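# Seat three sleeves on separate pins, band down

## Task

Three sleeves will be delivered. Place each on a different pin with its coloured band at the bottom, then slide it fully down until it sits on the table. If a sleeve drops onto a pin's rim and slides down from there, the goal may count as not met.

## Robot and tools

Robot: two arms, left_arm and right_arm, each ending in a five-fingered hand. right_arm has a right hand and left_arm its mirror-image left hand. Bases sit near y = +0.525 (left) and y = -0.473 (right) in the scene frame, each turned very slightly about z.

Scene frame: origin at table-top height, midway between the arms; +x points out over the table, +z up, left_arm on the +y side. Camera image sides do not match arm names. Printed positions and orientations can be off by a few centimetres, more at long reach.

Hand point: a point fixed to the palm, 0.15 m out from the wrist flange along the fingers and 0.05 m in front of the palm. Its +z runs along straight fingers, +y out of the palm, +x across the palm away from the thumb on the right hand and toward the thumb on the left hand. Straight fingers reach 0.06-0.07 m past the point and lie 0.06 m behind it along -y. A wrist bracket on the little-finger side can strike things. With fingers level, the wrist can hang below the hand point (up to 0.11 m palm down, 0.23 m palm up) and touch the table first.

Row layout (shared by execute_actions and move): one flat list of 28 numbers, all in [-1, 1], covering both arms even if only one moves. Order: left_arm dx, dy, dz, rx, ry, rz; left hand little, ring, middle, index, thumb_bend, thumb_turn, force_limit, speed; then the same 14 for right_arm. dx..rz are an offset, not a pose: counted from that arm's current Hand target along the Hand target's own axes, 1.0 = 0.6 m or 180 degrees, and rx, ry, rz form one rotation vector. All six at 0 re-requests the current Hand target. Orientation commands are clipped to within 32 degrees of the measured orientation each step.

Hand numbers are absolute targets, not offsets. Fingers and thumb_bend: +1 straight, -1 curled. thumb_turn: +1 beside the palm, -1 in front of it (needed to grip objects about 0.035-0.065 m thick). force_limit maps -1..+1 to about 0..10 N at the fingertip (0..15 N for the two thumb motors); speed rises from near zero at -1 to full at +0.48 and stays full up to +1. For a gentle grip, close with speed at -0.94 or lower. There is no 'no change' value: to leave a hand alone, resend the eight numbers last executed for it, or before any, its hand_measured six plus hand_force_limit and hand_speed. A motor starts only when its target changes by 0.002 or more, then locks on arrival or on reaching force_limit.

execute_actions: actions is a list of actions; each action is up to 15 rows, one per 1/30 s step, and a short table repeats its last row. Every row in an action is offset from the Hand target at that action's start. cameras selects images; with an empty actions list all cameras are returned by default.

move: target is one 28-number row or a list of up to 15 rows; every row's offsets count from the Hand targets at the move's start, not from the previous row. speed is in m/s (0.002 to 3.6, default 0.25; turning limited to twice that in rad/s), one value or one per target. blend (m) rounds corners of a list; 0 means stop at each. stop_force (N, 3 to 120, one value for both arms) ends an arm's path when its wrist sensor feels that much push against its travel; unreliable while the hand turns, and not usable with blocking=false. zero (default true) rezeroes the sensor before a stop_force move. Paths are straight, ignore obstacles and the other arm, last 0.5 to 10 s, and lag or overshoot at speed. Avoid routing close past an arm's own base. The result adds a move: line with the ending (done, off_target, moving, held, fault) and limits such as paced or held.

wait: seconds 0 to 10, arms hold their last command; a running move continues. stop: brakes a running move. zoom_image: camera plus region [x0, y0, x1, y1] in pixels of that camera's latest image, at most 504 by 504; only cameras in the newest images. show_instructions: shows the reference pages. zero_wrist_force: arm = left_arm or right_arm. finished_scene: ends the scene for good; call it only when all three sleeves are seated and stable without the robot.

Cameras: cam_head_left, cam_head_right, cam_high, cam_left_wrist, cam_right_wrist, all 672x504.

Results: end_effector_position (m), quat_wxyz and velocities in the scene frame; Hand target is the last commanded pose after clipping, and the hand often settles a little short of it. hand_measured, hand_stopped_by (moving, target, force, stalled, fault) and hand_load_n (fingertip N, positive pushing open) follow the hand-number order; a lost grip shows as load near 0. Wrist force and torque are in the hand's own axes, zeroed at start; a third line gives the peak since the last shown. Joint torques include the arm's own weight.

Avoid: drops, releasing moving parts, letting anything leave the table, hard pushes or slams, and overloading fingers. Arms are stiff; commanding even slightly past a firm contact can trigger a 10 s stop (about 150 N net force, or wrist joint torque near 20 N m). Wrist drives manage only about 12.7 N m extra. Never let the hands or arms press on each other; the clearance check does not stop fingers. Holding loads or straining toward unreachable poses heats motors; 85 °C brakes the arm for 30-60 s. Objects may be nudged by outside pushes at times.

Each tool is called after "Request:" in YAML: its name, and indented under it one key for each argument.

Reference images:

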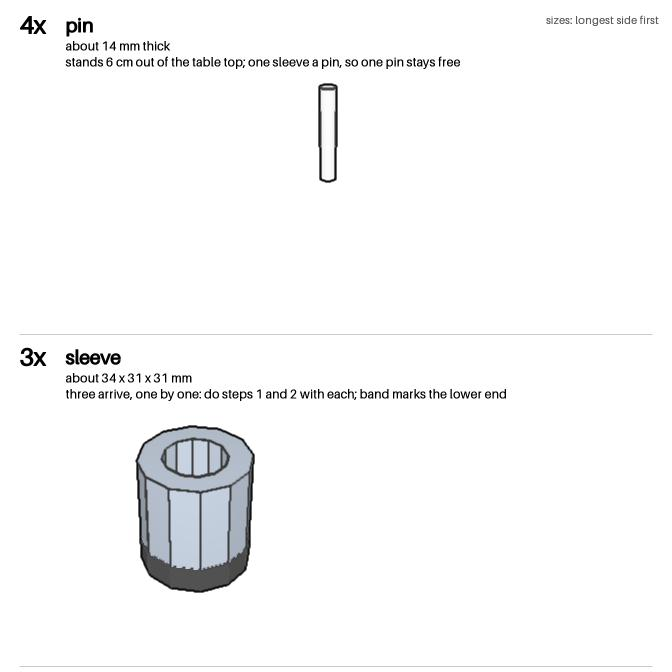

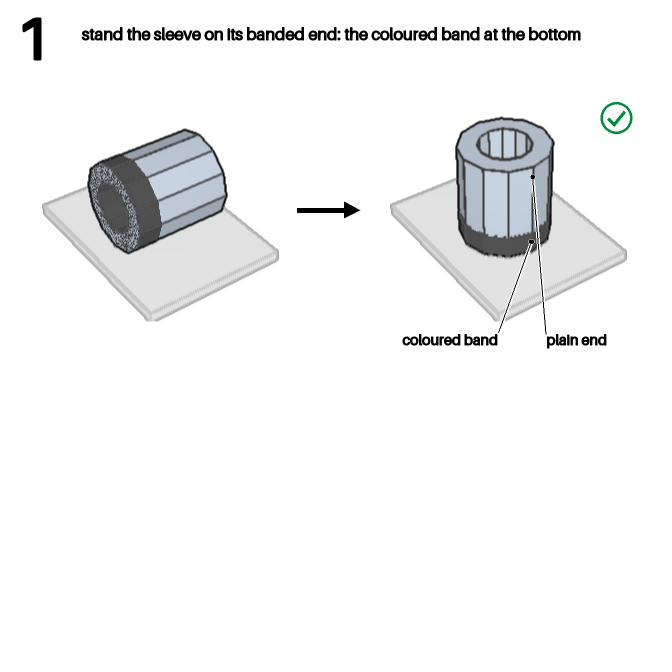

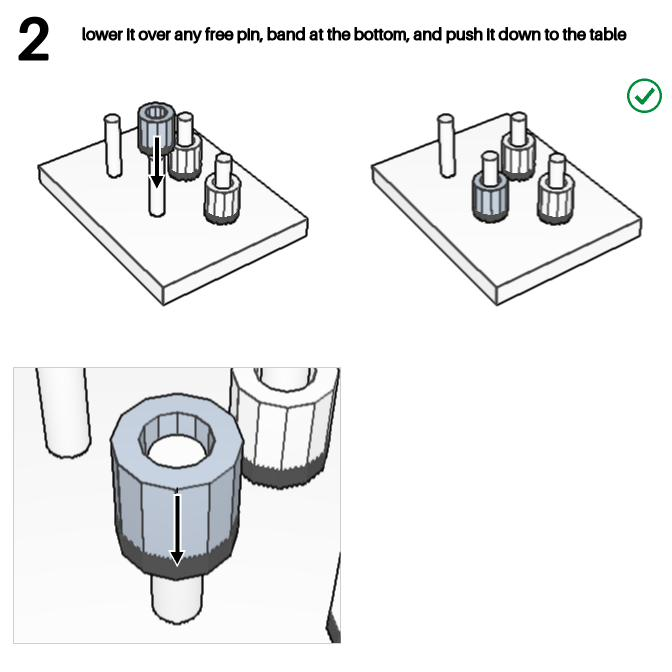

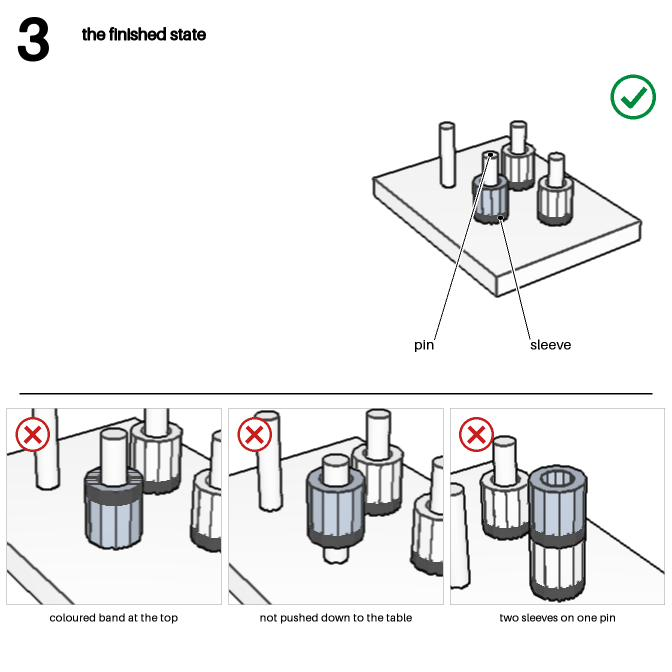

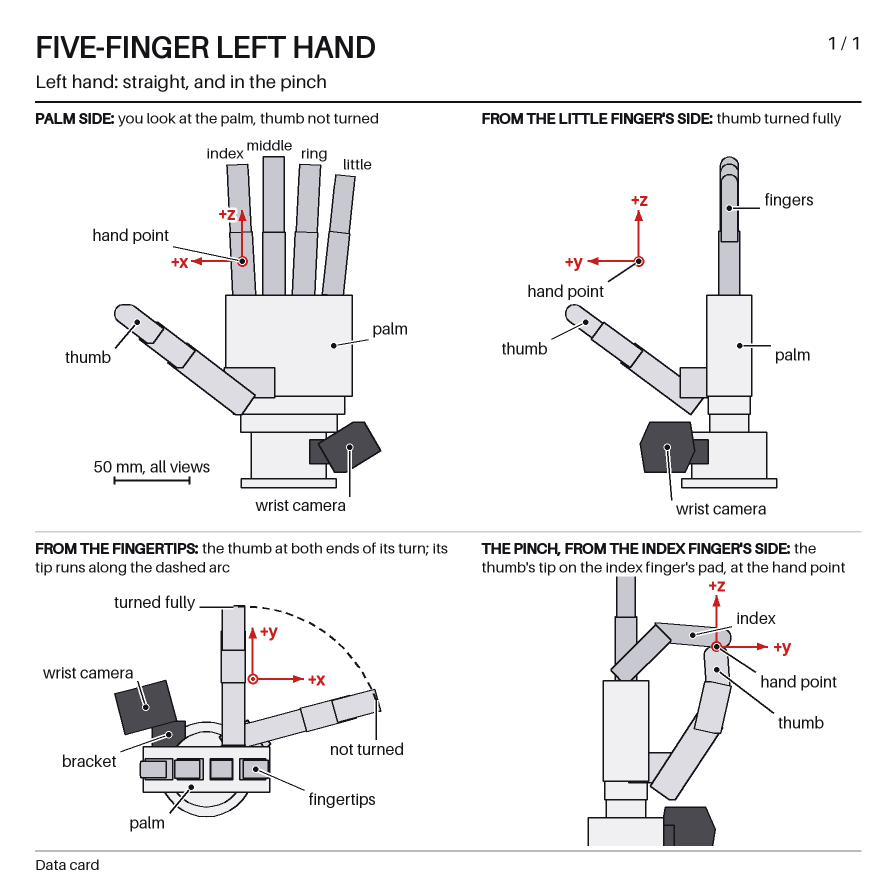

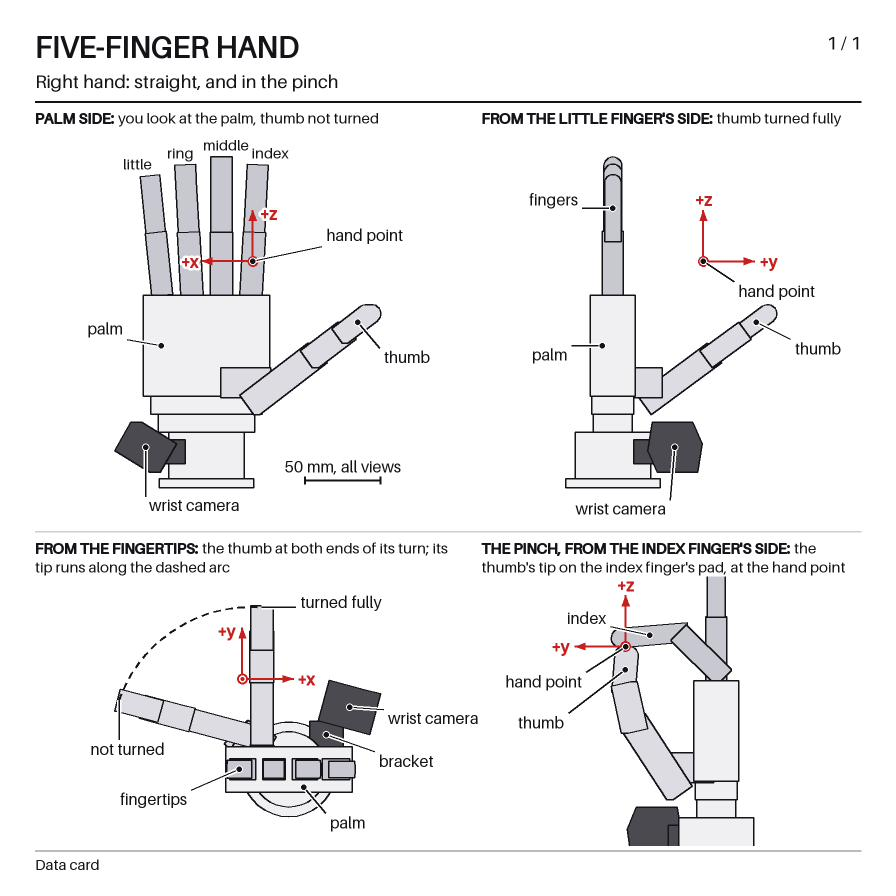

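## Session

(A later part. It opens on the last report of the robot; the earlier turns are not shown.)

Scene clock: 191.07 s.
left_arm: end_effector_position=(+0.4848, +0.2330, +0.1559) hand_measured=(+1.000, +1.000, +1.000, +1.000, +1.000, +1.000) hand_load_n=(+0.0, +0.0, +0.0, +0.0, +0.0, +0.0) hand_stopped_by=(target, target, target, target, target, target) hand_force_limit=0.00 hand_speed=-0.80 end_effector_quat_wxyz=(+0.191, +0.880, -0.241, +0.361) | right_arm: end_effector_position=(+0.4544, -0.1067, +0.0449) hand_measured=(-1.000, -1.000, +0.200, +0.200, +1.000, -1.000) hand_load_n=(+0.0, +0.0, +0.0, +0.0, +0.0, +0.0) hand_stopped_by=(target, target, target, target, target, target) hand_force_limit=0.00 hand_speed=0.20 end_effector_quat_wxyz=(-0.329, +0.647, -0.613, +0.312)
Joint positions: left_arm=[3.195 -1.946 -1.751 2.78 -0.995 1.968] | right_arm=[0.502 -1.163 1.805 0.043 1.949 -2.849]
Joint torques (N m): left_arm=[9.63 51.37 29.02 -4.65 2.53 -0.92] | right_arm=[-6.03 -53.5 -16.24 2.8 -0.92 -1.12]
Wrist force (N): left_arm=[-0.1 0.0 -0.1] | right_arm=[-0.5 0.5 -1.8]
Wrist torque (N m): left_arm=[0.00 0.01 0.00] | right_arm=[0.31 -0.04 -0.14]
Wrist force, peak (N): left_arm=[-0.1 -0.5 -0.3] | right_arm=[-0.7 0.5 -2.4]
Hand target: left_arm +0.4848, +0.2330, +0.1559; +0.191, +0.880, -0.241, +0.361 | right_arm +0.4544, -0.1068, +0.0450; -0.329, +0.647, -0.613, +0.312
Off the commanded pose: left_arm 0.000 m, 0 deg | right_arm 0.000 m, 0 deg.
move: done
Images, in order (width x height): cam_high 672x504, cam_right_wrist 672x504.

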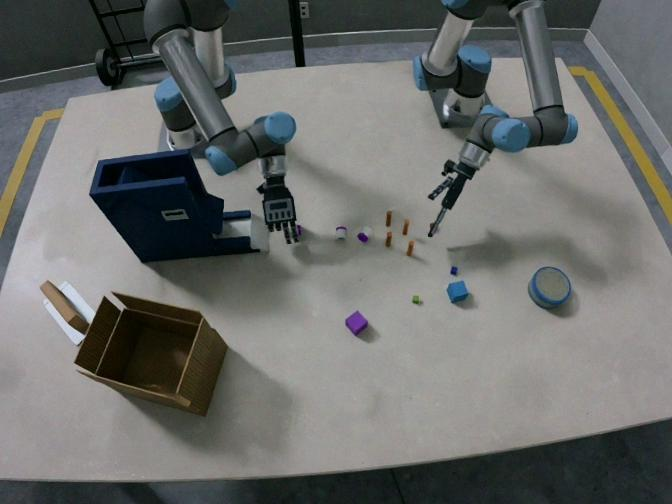

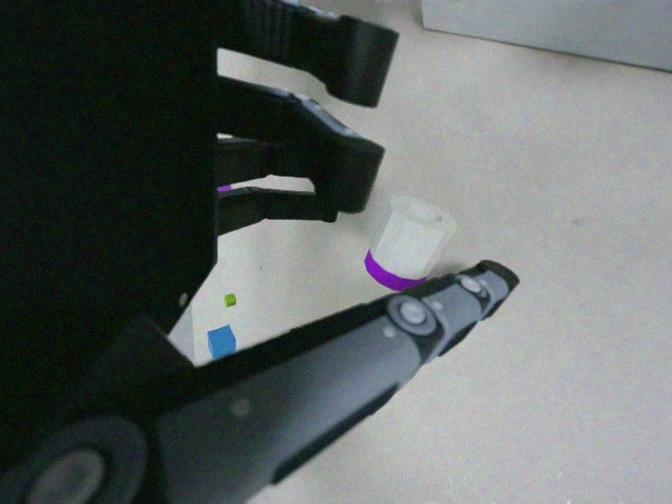

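Request:
move:
  target: [0,0,0,0,0,0,1,1,1,1,1,1,0,-0.8,0,0.0229,0.0167,0,0,0,-1,-1,0.2,0.2,1,-1,0,0.2]
  speed: 0.04
  stop_force: 8
  cameras: ["cam_right_wrist","cam_high"]

Request:
zoom_image:
  camera: "cam_right_wrist"
  region: [250, 100, 550, 325]

Scene clock: 196.50 s.
left_arm: end_effector_position=(+0.4848, +0.2330, +0.1559) hand_measured=(+1.000, +1.000, +1.000, +1.000, +1.000, +1.000) hand_load_n=(+0.0, +0.0, +0.0, +0.0, +0.0, +0.0) hand_stopped_by=(target, target, target, target, target, target) hand_force_limit=0.00 hand_speed=-0.80 end_effector_quat_wxyz=(+0.191, +0.880, -0.241, +0.361) | right_arm: end_effector_position=(+0.4545, -0.1068, +0.0280) hand_measured=(-1.000, -1.000, +0.200, +0.200, +1.000, -1.000) hand_load_n=(+0.0, +0.0, +0.0, +0.0, +0.0, +0.0) hand_stopped_by=(target, target, target, target, target, target) hand_force_limit=0.00 hand_speed=0.20 end_effector_quat_wxyz=(-0.329, +0.647, -0.613, +0.312)
Joint positions: left_arm=[3.195 -1.946 -1.751 2.78 -0.995 1.968] | right_arm=[0.502 -1.138 1.82 0.003 1.949 -2.849]
Joint torques (N m): left_arm=[9.35 50.33 28.73 -4.72 2.42 -0.84] | right_arm=[-6.86 -53.53 -27.77 3.1 -1.44 -1.05]
Wrist force (N): left_arm=[0.1 -0.1 -0.2] | right_arm=[-0.5 0.6 -2.2]
Wrist torque (N m): left_arm=[-0.01 -0.02 0.01] | right_arm=[0.34 -0.04 -0.13]
Wrist force, peak (N): left_arm=[0.1 -0.3 -0.3] | right_arm=[-0.5 0.6 -2.3]
Hand target: left_arm +0.4848, +0.2330, +0.1559; +0.191, +0.880, -0.241, +0.361 | right_arm +0.4545, -0.1068, +0.0280; -0.329, +0.647, -0.613, +0.312
Off the commanded pose: left_arm 0.000 m, 0 deg | right_arm 0.000 m, 0 deg.
move: done
Images, in order (width x height): cam_high 672x504, cam_right_wrist 672x504.

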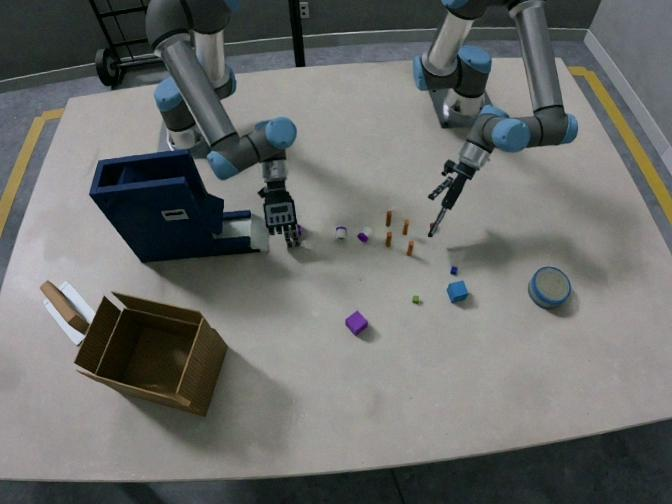

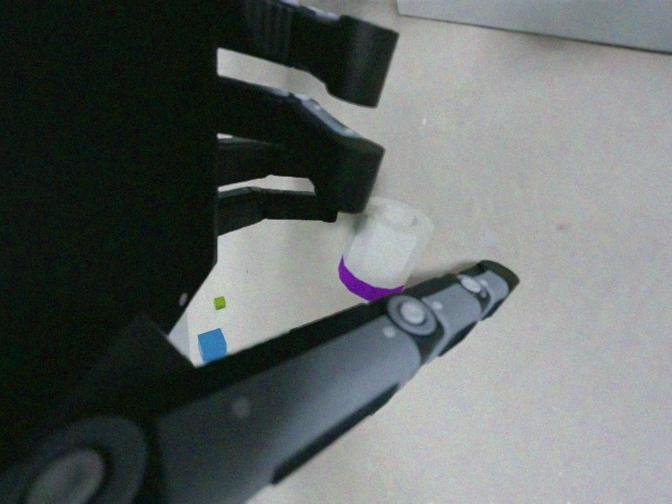

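Scaled by 1.680 from the camera's 672x504 image, which has a finer 960x720 frame.

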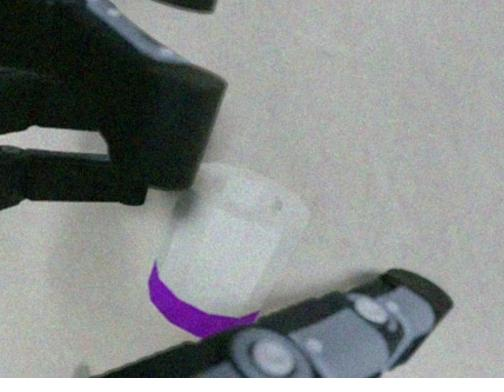

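Request:
move:
  target: [0,0,0,0,0,0,1,1,1,1,1,1,0,-0.8,0,0,0,0,0,0,-1,-1,0.0,0.0,1,-1,-0.6,-0.5]
  cameras: ["cam_right_wrist"]

Request:
zoom_image:
  camera: "cam_right_wrist"
  region: [250, 100, 550, 325]

Scene clock: 200.47 s.
left_arm: end_effector_position=(+0.4848, +0.2330, +0.1559) hand_measured=(+1.000, +1.000, +1.000, +1.000, +1.000, +1.000) hand_load_n=(+0.0, +0.0, +0.0, +0.0, +0.0, +0.0) hand_stopped_by=(target, target, target, target, target, target) hand_force_limit=0.00 hand_speed=-0.80 end_effector_quat_wxyz=(+0.191, +0.880, -0.241, +0.361) | right_arm: end_effector_position=(+0.4545, -0.1068, +0.0280) hand_measured=(-1.000, -1.000, +0.000, +0.000, +1.000, -1.000) hand_load_n=(+0.0, +0.5, +0.0, +0.0, +0.0, +0.0) hand_stopped_by=(target, target, target, target, target, target) hand_force_limit=-0.60 hand_speed=-0.50 end_effector_quat_wxyz=(-0.329, +0.647, -0.613, +0.312)
Joint positions: left_arm=[3.195 -1.946 -1.751 2.78 -0.995 1.968] | right_arm=[0.502 -1.138 1.82 0.003 1.949 -2.849]
Joint torques (N m): left_arm=[9.48 50.42 28.89 -4.71 2.34 -0.85] | right_arm=[-4.66 -53.7 -27.42 2.78 -1.24 -0.27]
Wrist force (N): left_arm=[0.2 -0.1 0.0] | right_arm=[-0.6 0.7 -2.1]
Wrist torque (N m): left_arm=[-0.01 -0.03 0.01] | right_arm=[0.37 -0.03 -0.14]
Wrist force, peak (N): left_arm=[-0.3 -0.4 -0.1] | right_arm=[-0.5 0.7 -2.3]
Hand target: left_arm +0.4848, +0.2330, +0.1559; +0.191, +0.880, -0.241, +0.361 | right_arm +0.4545, -0.1068, +0.0280; -0.329, +0.647, -0.613, +0.312
Off the commanded pose: left_arm 0.000 m, 0 deg | right_arm 0.000 m, 0 deg.
move: done
Images, in order (width x height): cam_right_wrist 672x504.

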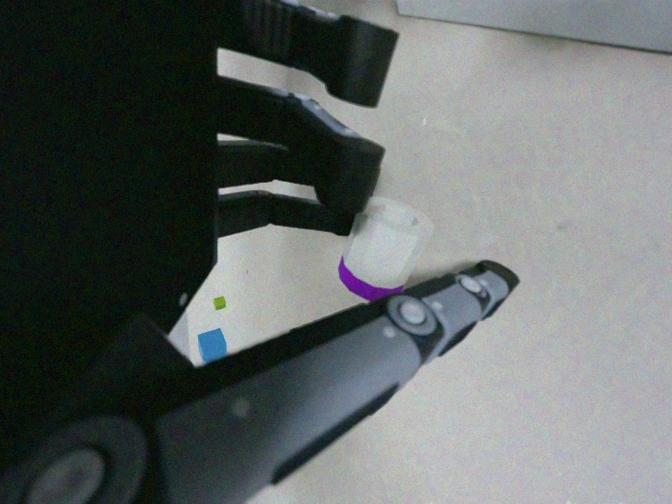

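Scaled by 1.680 from the camera's 672x504 image, which has a finer 960x720 frame.

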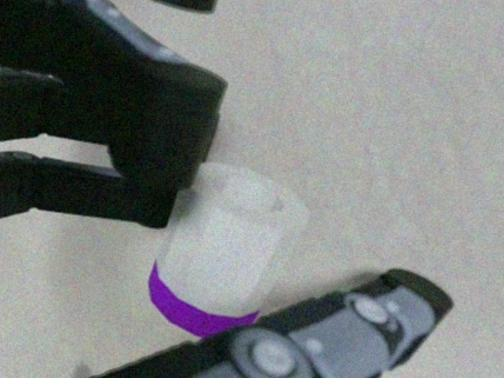

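Request:
move:
  target:
    - [0,0,0,0,0,0,1,1,1,1,1,1,0,-0.8,0,0,0,0,0,0,-1,-1,0.15,0.15,1,-1,-0.6,-0.2]
    - [0,0,0,0,0,0,1,1,1,1,1,1,0,-0.8,-0.015,0,0,0,0.018,0.0131,-1,-1,0.15,0.15,1,-1,-0.6,-0.2]
    - [0,0,0,0,0,0,1,1,1,1,1,1,0,-0.8,-0.015,0,0,0,0.018,0.0131,-1,-1,-0.02,-0.02,1,-1,-0.6,-0.5]
  speed: 0.05
  cameras: ["cam_right_wrist"]

Request:
zoom_image:
  camera: "cam_right_wrist"
  region: [250, 100, 550, 325]

Scene clock: 207.63 s.
left_arm: end_effector_position=(+0.4848, +0.2330, +0.1559) hand_measured=(+1.000, +1.000, +1.000, +1.000, +1.000, +1.000) hand_load_n=(+0.0, +0.0, +0.0, +0.0, +0.0, +0.0) hand_stopped_by=(target, target, target, target, target, target) hand_force_limit=0.00 hand_speed=-0.80 end_effector_quat_wxyz=(+0.191, +0.880, -0.241, +0.361) | right_arm: end_effector_position=(+0.4540, -0.0978, +0.0280) hand_measured=(-1.000, -1.000, -0.020, -0.020, +1.000, -1.000) hand_load_n=(+0.0, +0.0, +0.0, +0.0, +0.0, +0.0) hand_stopped_by=(target, target, target, target, target, target) hand_force_limit=-0.60 hand_speed=-0.50 end_effector_quat_wxyz=(-0.318, +0.625, -0.635, +0.324)
Joint positions: left_arm=[3.195 -1.946 -1.751 2.78 -0.995 1.968] | right_arm=[0.547 -1.103 1.771 0.05 2.037 -2.768]
Joint torques (N m): left_arm=[9.41 50.66 28.39 -4.72 2.37 -0.83] | right_arm=[-7.77 -55.55 -8.32 -1.24 -1.53 0.89]
Wrist force (N): left_arm=[0.1 -0.2 -0.3] | right_arm=[-0.5 0.4 -1.9]
Wrist torque (N m): left_arm=[-0.01 -0.04 0.01] | right_arm=[0.26 -0.05 -0.18]
Wrist force, peak (N): left_arm=[0.2 -0.2 -0.4] | right_arm=[-0.7 0.6 -2.2]
Hand target: left_arm +0.4848, +0.2330, +0.1559; +0.191, +0.880, -0.241, +0.361 | right_arm +0.4540, -0.0978, +0.0280; -0.318, +0.625, -0.635, +0.324
Off the commanded pose: left_arm 0.000 m, 0 deg | right_arm 0.000 m, 0 deg.
move: done
Images, in order (width x height): cam_right_wrist 672x504.

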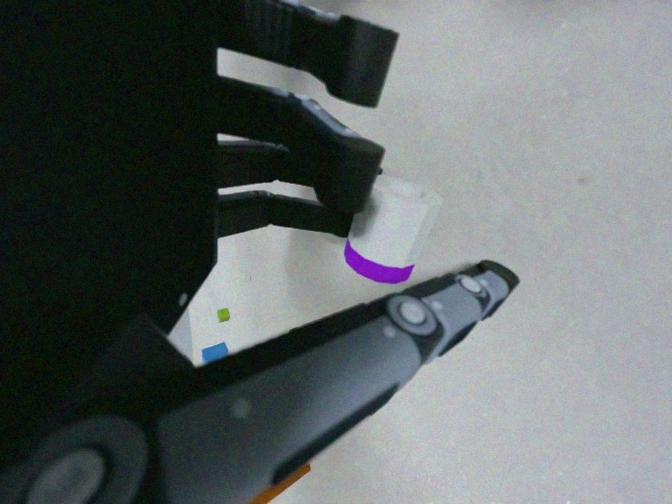

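Scaled by 1.680 from the camera's 672x504 image, which has a finer 960x720 frame.

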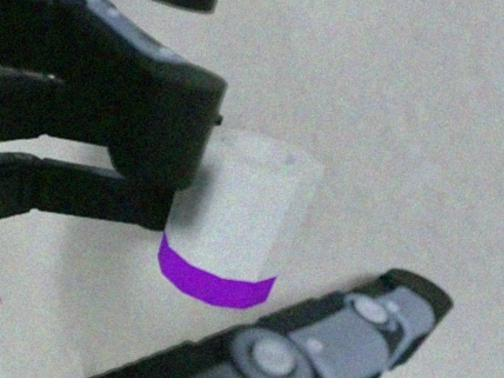

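Request:
move:
  target: [0,0,0,0,0,0,1,1,1,1,1,1,0,-0.8,0,0,0,0,0,0,-1,-1,-0.02,-0.02,0.1,-1,-0.5,-0.8]
  cameras: ["cam_right_wrist"]

Request:
zoom_image:
  camera: "cam_right_wrist"
  region: [250, 100, 550, 325]

Scene clock: 212.80 s.
left_arm: end_effector_position=(+0.4848, +0.2330, +0.1559) hand_measured=(+1.000, +1.000, +1.000, +1.000, +1.000, +1.000) hand_load_n=(+0.0, +0.0, +0.0, +0.0, -0.5, +0.0) hand_stopped_by=(target, target, target, target, target, target) hand_force_limit=0.00 hand_speed=-0.80 end_effector_quat_wxyz=(+0.191, +0.880, -0.241, +0.361) | right_arm: end_effector_position=(+0.4540, -0.0978, +0.0280) hand_measured=(-1.000, -1.000, -0.020, -0.020, +0.508, -1.000) hand_load_n=(+0.0, +0.0, +6.0, +0.0, +4.5, +1.0) hand_stopped_by=(target, target, target, target, force, target) hand_force_limit=-0.50 hand_speed=-0.80 end_effector_quat_wxyz=(-0.318, +0.625, -0.635, +0.324)
Joint positions: left_arm=[3.195 -1.946 -1.751 2.78 -0.995 1.968] | right_arm=[0.547 -1.103 1.771 0.05 2.037 -2.768]
Joint torques (N m): left_arm=[9.58 50.55 28.81 -4.65 2.33 -0.84] | right_arm=[-7 -55.62 -8.68 -1.21 -1.52 1.1]
Wrist force (N): left_arm=[-0.1 0.0 -0.1] | right_arm=[-0.5 0.8 -1.9]
Wrist torque (N m): left_arm=[0.00 0.00 0.00] | right_arm=[0.29 -0.05 -0.17]
Wrist force, peak (N): left_arm=[-0.3 -0.1 -0.4] | right_arm=[-0.5 0.7 -2.1]
Hand target: left_arm +0.4848, +0.2330, +0.1559; +0.191, +0.880, -0.241, +0.361 | right_arm +0.4540, -0.0978, +0.0280; -0.318, +0.625, -0.635, +0.324
Off the commanded pose: left_arm 0.000 m, 0 deg | right_arm 0.000 m, 0 deg.
move: done
Images, in order (width x height): cam_right_wrist 672x504.

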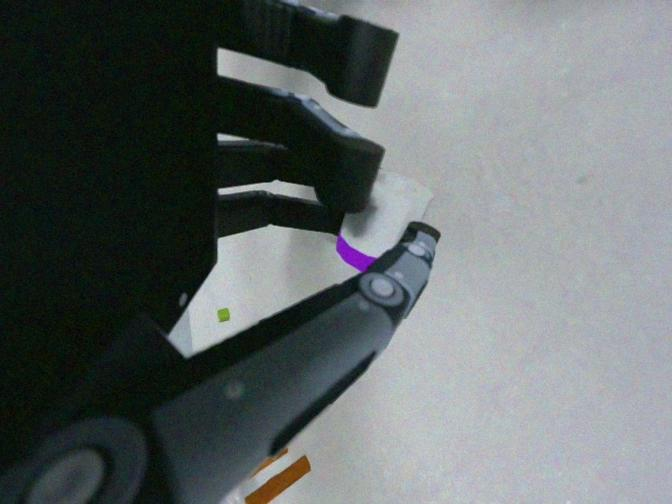

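Scaled by 1.680 from the camera's 672x504 image, which has a finer 960x720 frame.

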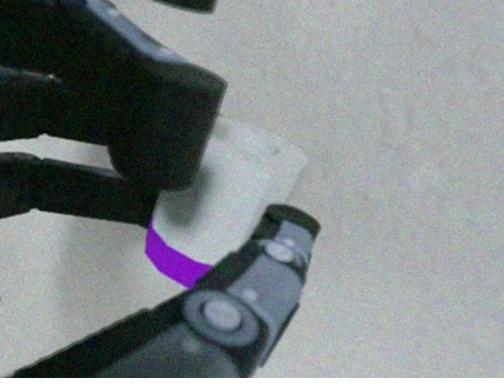

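Request:
move:
  target: [0,0,0,0,0,0,1,1,1,1,1,1,0,-0.8,0,0,0,0,0,0,-1,-1,-0.02,-0.3,0.1,-1,-0.5,-0.85]
  cameras: ["cam_right_wrist"]

Request:
zoom_image:
  camera: "cam_right_wrist"
  region: [250, 100, 550, 325]

Scene clock: 215.73 s.
left_arm: end_effector_position=(+0.4848, +0.2330, +0.1559) hand_measured=(+1.000, +1.000, +1.000, +1.000, +1.000, +1.000) hand_load_n=(+0.0, +0.0, +0.0, +0.0, +0.0, +0.0) hand_stopped_by=(target, target, target, target, target, target) hand_force_limit=0.00 hand_speed=-0.80 end_effector_quat_wxyz=(+0.191, +0.880, -0.241, +0.361) | right_arm: end_effector_position=(+0.4540, -0.0978, +0.0280) hand_measured=(-1.000, -1.000, -0.020, -0.046, +0.508, -1.000) hand_load_n=(+0.0, +0.0, +3.5, +4.5, +7.0, -0.5) hand_stopped_by=(target, target, target, force, force, target) hand_force_limit=-0.50 hand_speed=-0.85 end_effector_quat_wxyz=(-0.318, +0.625, -0.635, +0.324)
Joint positions: left_arm=[3.195 -1.946 -1.751 2.78 -0.995 1.968] | right_arm=[0.547 -1.103 1.771 0.05 2.037 -2.768]
Joint torques (N m): left_arm=[9.88 50.57 29.04 -4.63 2.32 -0.88] | right_arm=[-6.68 -55.39 -8.43 -1.15 -1.41 1.05]
Wrist force (N): left_arm=[0.0 -0.1 -0.1] | right_arm=[-0.8 0.7 -1.8]
Wrist torque (N m): left_arm=[-0.01 0.00 0.00] | right_arm=[0.28 -0.01 -0.19]
Wrist force, peak (N): left_arm=[0.0 -0.2 -0.4] | right_arm=[-0.6 1.0 -1.9]
Hand target: left_arm +0.4848, +0.2330, +0.1559; +0.191, +0.880, -0.241, +0.361 | right_arm +0.4540, -0.0978, +0.0280; -0.318, +0.625, -0.635, +0.324
Off the commanded pose: left_arm 0.000 m, 0 deg | right_arm 0.000 m, 0 deg.
move: done
Images, in order (width x height): cam_right_wrist 672x504.

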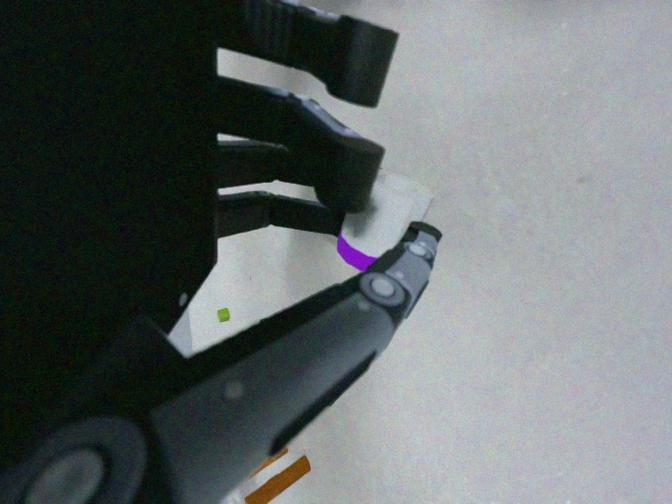

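Scaled by 1.680 from the camera's 672x504 image, which has a finer 960x720 frame.

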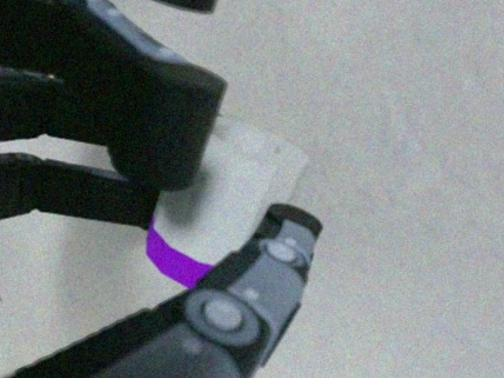

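Request:
move:
  target:
    - [0,0,0,0,0,0,1,1,1,1,1,1,0,-0.8,0,-0.1348,-0.098,0,0,0,-1,-1,-0.02,-0.3,0.1,-1,-0.5,-0.85]
    - [0,0,0,0,0,0,1,1,1,1,1,1,0,-0.8,-0.3243,-0.0828,-0.0905,0.5313,-0.2738,-0.5264,-1,-1,-0.02,-0.3,0.1,-1,-0.5,-0.85]
  speed: [0.12,0.4]
  blend: [0.03,0]
  cameras: ["all"]

Scene clock: 253.77 s.
left_arm: end_effector_position=(+0.4848, +0.2330, +0.1559) hand_measured=(+1.000, +1.000, +1.000, +1.000, +1.000, +1.000) hand_load_n=(+0.0, +0.0, +0.0, +0.0, -0.5, +0.0) hand_stopped_by=(target, target, target, target, target, target) hand_force_limit=0.00 hand_speed=-0.80 end_effector_quat_wxyz=(+0.191, +0.880, -0.241, +0.361) | right_arm: end_effector_position=(+0.4439, +0.0563, +0.1054) hand_measured=(-1.000, -1.000, -0.020, -0.046, +0.508, -1.000) hand_load_n=(+0.0, +0.0, +3.5, +4.5, +7.0, -0.5) hand_stopped_by=(target, target, target, force, force, target) hand_force_limit=-0.50 hand_speed=-0.85 end_effector_quat_wxyz=(-0.528, +0.610, +0.266, +0.528)
Joint positions: left_arm=[3.195 -1.946 -1.751 2.78 -0.995 1.968] | right_arm=[0.443 -1.131 2.093 -1.114 0.85 -4.237]
Joint torques (N m): left_arm=[10.05 50.43 29.16 -4.76 2.12 -0.68] | right_arm=[0.23 -38.17 -15.71 -2.26 -0.3 -0.49]
Wrist force (N): left_arm=[-0.1 0.0 -0.1] | right_arm=[1.5 1.6 1.0]
Wrist torque (N m): left_arm=[0.01 0.00 0.00] | right_arm=[-0.05 -0.07 0.37]
Wrist force, peak (N): left_arm=[-0.1 0.0 -0.5] | right_arm=[1.6 3.8 2.0]
Hand target: left_arm +0.4848, +0.2330, +0.1559; +0.191, +0.880, -0.241, +0.361 | right_arm +0.4439, +0.0563, +0.1054; -0.528, +0.610, +0.266, +0.528 (not the last commanded pose)
Off the commanded pose: left_arm 0.000 m, 0 deg | right_arm 0.041 m, 30 deg.
FORCE FAULT: contact force on the right arm reached its limit, and that arm stopped. The contact can be on any part of that arm, not only on its tool. That arm's remaining commands of this call were not run. That arm is still stopped at the end of this call. That arm stays stopped for about 10 more seconds. Until then a move that you send moves the other arm only, and its call returns only when the move has ended. Once the stop has ended, the next robot result says so. If the stop ends while you think or write, that arm runs what you send next, counted from a new Hand target: where the arm stands when the stop ends. While its stop runs, that arm, its gripper or tool too, takes no new command. Until it ends, the stop uses up actions while you think or wait. An arm that is not stopped still takes commands.
move: fault (right_arm); path passed 1 of 2 targets

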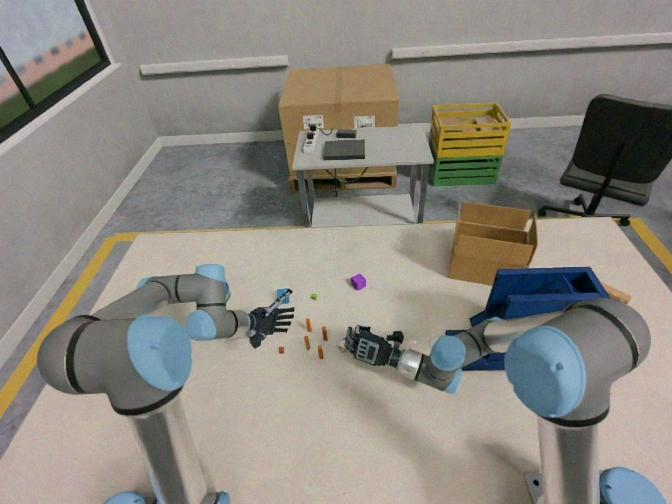

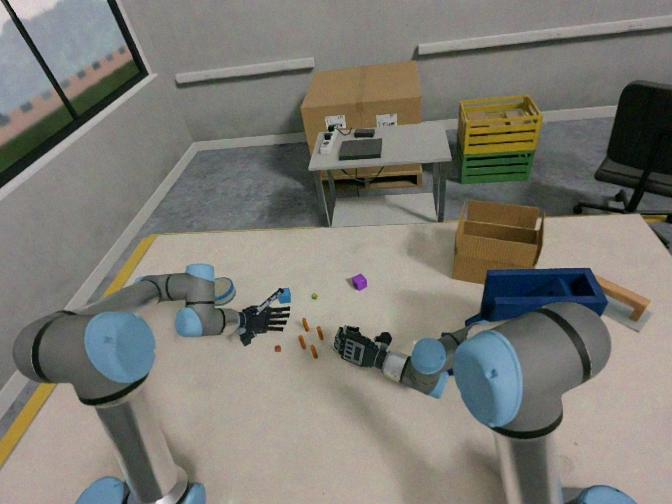

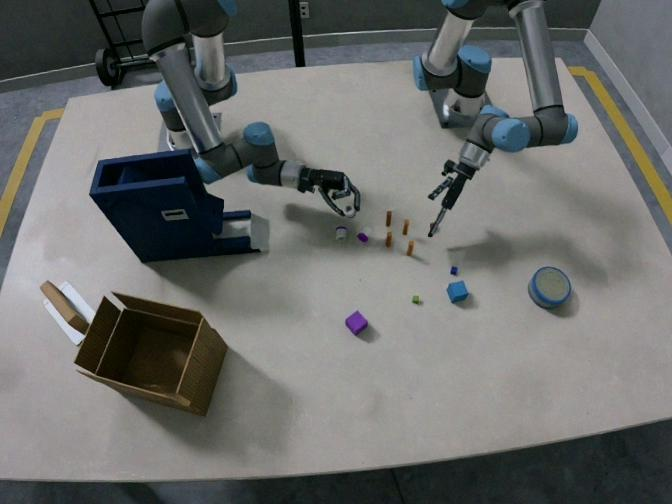

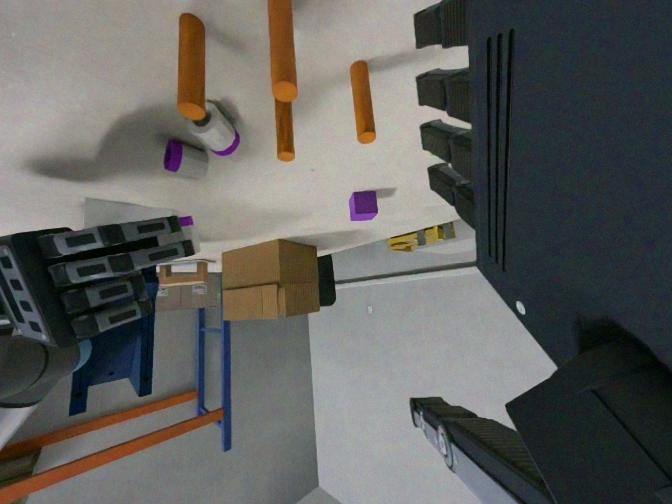

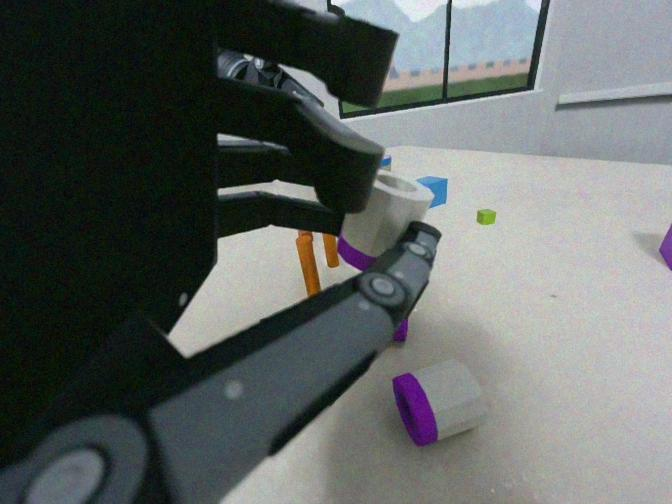

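Request:
wait:
  seconds: 1
  cameras: ["cam_high","cam_head_right"]

Request:
zoom_image:
  camera: "cam_high"
  region: [80, 120, 400, 280]

Request:
zoom_image:
  camera: "cam_head_right"
  region: [280, 260, 620, 430]

Scene clock: 263.23 s.
left_arm: end_effector_position=(+0.4848, +0.2330, +0.1559) hand_measured=(+1.000, +1.000, +1.000, +1.000, +1.000, +1.000) hand_load_n=(+0.0, +0.0, -0.5, +0.0, +0.0, +0.0) hand_stopped_by=(target, target, target, target, target, target) hand_force_limit=0.00 hand_speed=-0.80 end_effector_quat_wxyz=(+0.191, +0.880, -0.241, +0.361) | right_arm: end_effector_position=(+0.4439, +0.0563, +0.1054) hand_measured=(-1.000, -1.000, -0.020, -0.046, +0.508, -1.000) hand_load_n=(+0.0, +0.0, +3.5, +4.5, +7.0, -0.5) hand_stopped_by=(target, target, target, force, force, target) hand_force_limit=-0.50 hand_speed=-0.85 end_effector_quat_wxyz=(-0.528, +0.610, +0.266, +0.528)
Joint positions: left_arm=[3.195 -1.946 -1.751 2.78 -0.995 1.968] | right_arm=[0.443 -1.131 2.093 -1.114 0.85 -4.237]
Joint torques (N m): left_arm=[9.83 50.71 29.19 -4.83 2.09 -0.69] | right_arm=[-0.63 -38.19 -15.89 -2.18 -0.2 -0.48]
Wrist force (N): left_arm=[0.1 0.0 -0.1] | right_arm=[1.4 1.6 0.8]
Wrist torque (N m): left_arm=[0.01 -0.02 0.01] | right_arm=[-0.05 -0.04 0.37]
Wrist force, peak (N): left_arm=[-0.3 -0.1 -0.3] | right_arm=[1.5 2.0 1.1]
Hand target: left_arm +0.4848, +0.2330, +0.1559; +0.191, +0.880, -0.241, +0.361 | right_arm +0.4439, +0.0563, +0.1054; -0.528, +0.610, +0.266, +0.528 (not the last commanded pose)
Off the commanded pose: left_arm 0.000 m, 0 deg | right_arm 0.041 m, 30 deg.
FORCE FAULT, CONTINUED: the right arm was still stopped when this call began, by the force fault that an earlier result reported. Since the last result the stop counts as 19 of the actions that you can send in this scene. That arm is still stopped at the end of this call. That arm stays stopped for about 1 more second. If the stop ends while you think or write, that arm runs what you send next, counted from a new Hand target: where the arm stands when the stop ends. While its stop runs, that arm, its gripper or tool too, takes no new command.
wait: 1.00 s; at rest from the start
Images, in order (width x height): cam_head_right 672x504, cam_high 672x504.

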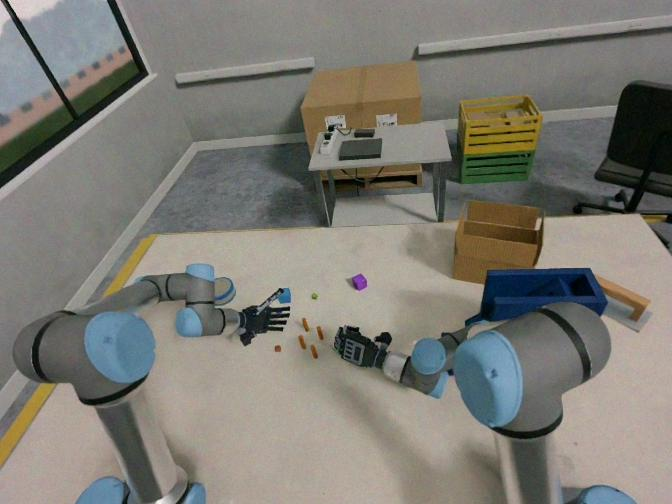

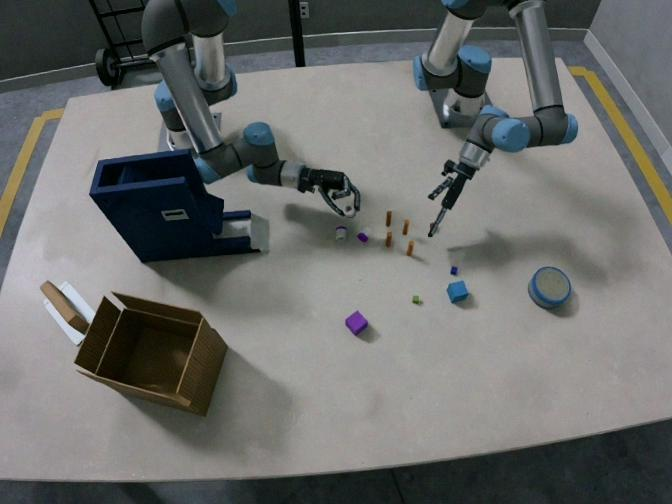

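Scaled by 1.575 from the camera's 672x504 image, which has a finer 960x720 frame.

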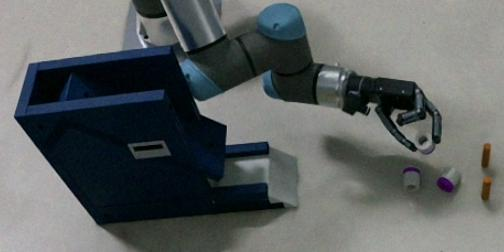

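Scaled by 1.482 from the camera's 672x504 image, which has a finer 960x720 frame.

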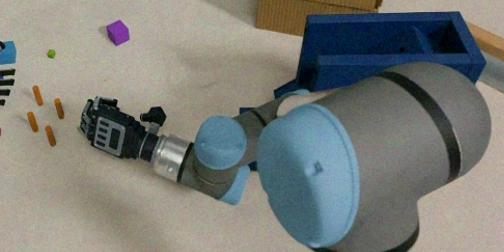

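Request:
move:
  target:
    - [0,0,0,0,0,0,1,1,1,1,1,1,0,-0.8,-0.0327,-0.089,0.0548,0,0,0,-1,-1,-0.02,-0.3,0.1,-1,-0.5,-0.85]
    - [0,0,0,0,0,0,1,1,1,1,1,1,0,-0.8,-0.0327,-0.089,0.0548,-0.0813,-0.0218,-0.1226,-1,-1,-0.02,-0.3,0.1,-1,-0.5,-0.85]
  speed: [0.1,0.2]
  blend: [0.02,0]
  cameras: ["cam_high","cam_right_wrist","cam_left_wrist"]

Scene clock: 270.63 s.
left_arm: end_effector_position=(+0.4848, +0.2330, +0.1559) hand_measured=(+1.000, +1.000, +1.000, +1.000, +1.000, +1.000) hand_load_n=(+0.0, +0.0, +0.0, +0.0, +0.0, +0.0) hand_stopped_by=(target, target, target, target, target, target) hand_force_limit=0.00 hand_speed=-0.80 end_effector_quat_wxyz=(+0.191, +0.880, -0.241, +0.361) | right_arm: end_effector_position=(+0.4029, +0.1075, +0.1104) hand_measured=(-1.000, -1.000, -0.020, -0.046, +0.508, -1.000) hand_load_n=(+0.0, +0.0, +3.5, +4.5, +7.0, -0.5) hand_stopped_by=(target, target, target, force, force, target) hand_force_limit=-0.50 hand_speed=-0.85 end_effector_quat_wxyz=(-0.326, +0.627, +0.326, +0.627)
Joint positions: left_arm=[3.195 -1.946 -1.751 2.78 -0.995 1.968] | right_arm=[0.769 -1.102 1.976 -0.874 1.407 -4.712]
Joint torques (N m): left_arm=[9.33 50.25 28.88 -4.79 1.98 -0.6] | right_arm=[-2.74 -54.15 -8.69 -4.9 1.75 -1.03]
Wrist force (N): left_arm=[-0.1 0.1 -0.2] | right_arm=[1.4 2.6 0.1]
Wrist torque (N m): left_arm=[0.02 0.00 -0.01] | right_arm=[0.01 0.03 0.41]
Wrist force, peak (N): left_arm=[0.0 0.1 -0.4] | right_arm=[1.3 3.0 0.1]
Hand target: left_arm +0.4848, +0.2330, +0.1559; +0.191, +0.880, -0.241, +0.361 | right_arm +0.4029, +0.1074, +0.1104; -0.326, +0.627, +0.326, +0.627
Off the commanded pose: left_arm 0.000 m, 0 deg | right_arm 0.000 m, 0 deg.
FORCE FAULT, CONTINUED: the right arm's stop, for the force fault that an earlier result reported, is over. The stop ended before this call began, so that arm ran this call's commands, counted from a new Hand target: where the arm stood when the stop ended. During its stop the right arm's controller moved it back a little.
move: done
Images, in order (width x height): cam_high 672x504, cam_left_wrist 672x504, cam_right_wrist 672x504.

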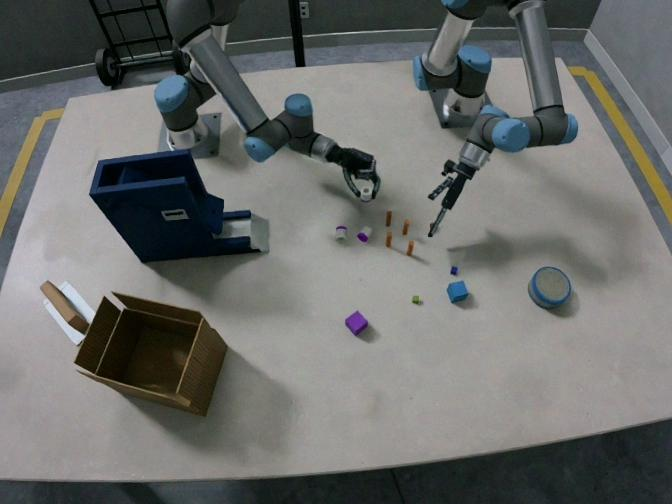

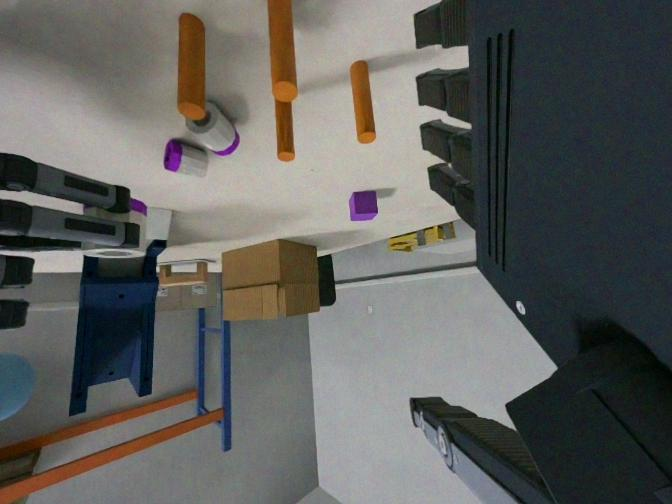

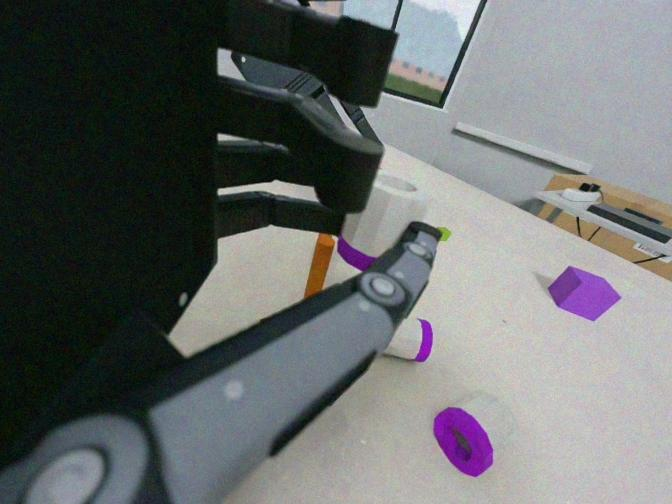

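Request:
zoom_image:
  camera: "cam_right_wrist"
  region: [200, 130, 500, 355]

Request:
zoom_image:
  camera: "cam_high"
  region: [300, 130, 450, 270]

Request:
zoom_image:
  camera: "cam_left_wrist"
  region: [0, 0, 400, 300]

Scaled by 1.680 from the camera's 672x504 image, which has a finer 960x720 frame.

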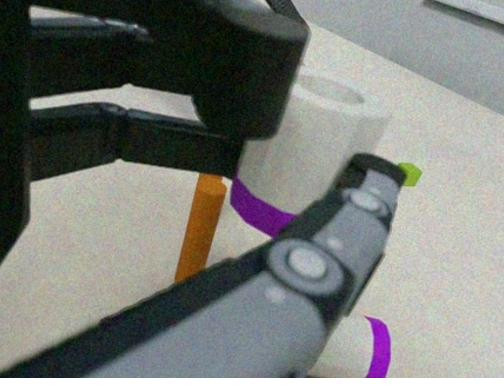

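Scaled by 3.360 from the camera's 672x504 image, which has a finer 960x720 frame.

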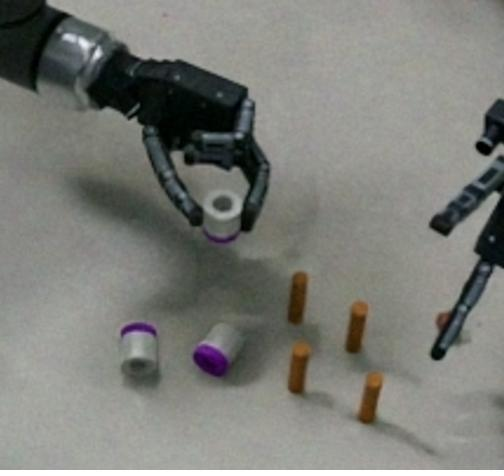

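Scaled by 1.260 from the camera's 672x504 image, which has a finer 960x720 frame.

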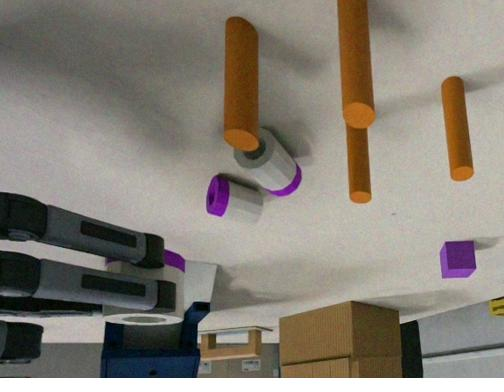

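Request:
zoom_image:
  camera: "cam_right_wrist"
  region: [280, 210, 400, 310]

Scaled by 4.200 from the camera's 672x504 image, which has a finer 960x720 frame.

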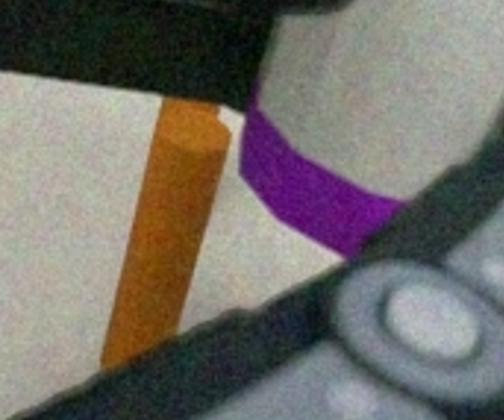

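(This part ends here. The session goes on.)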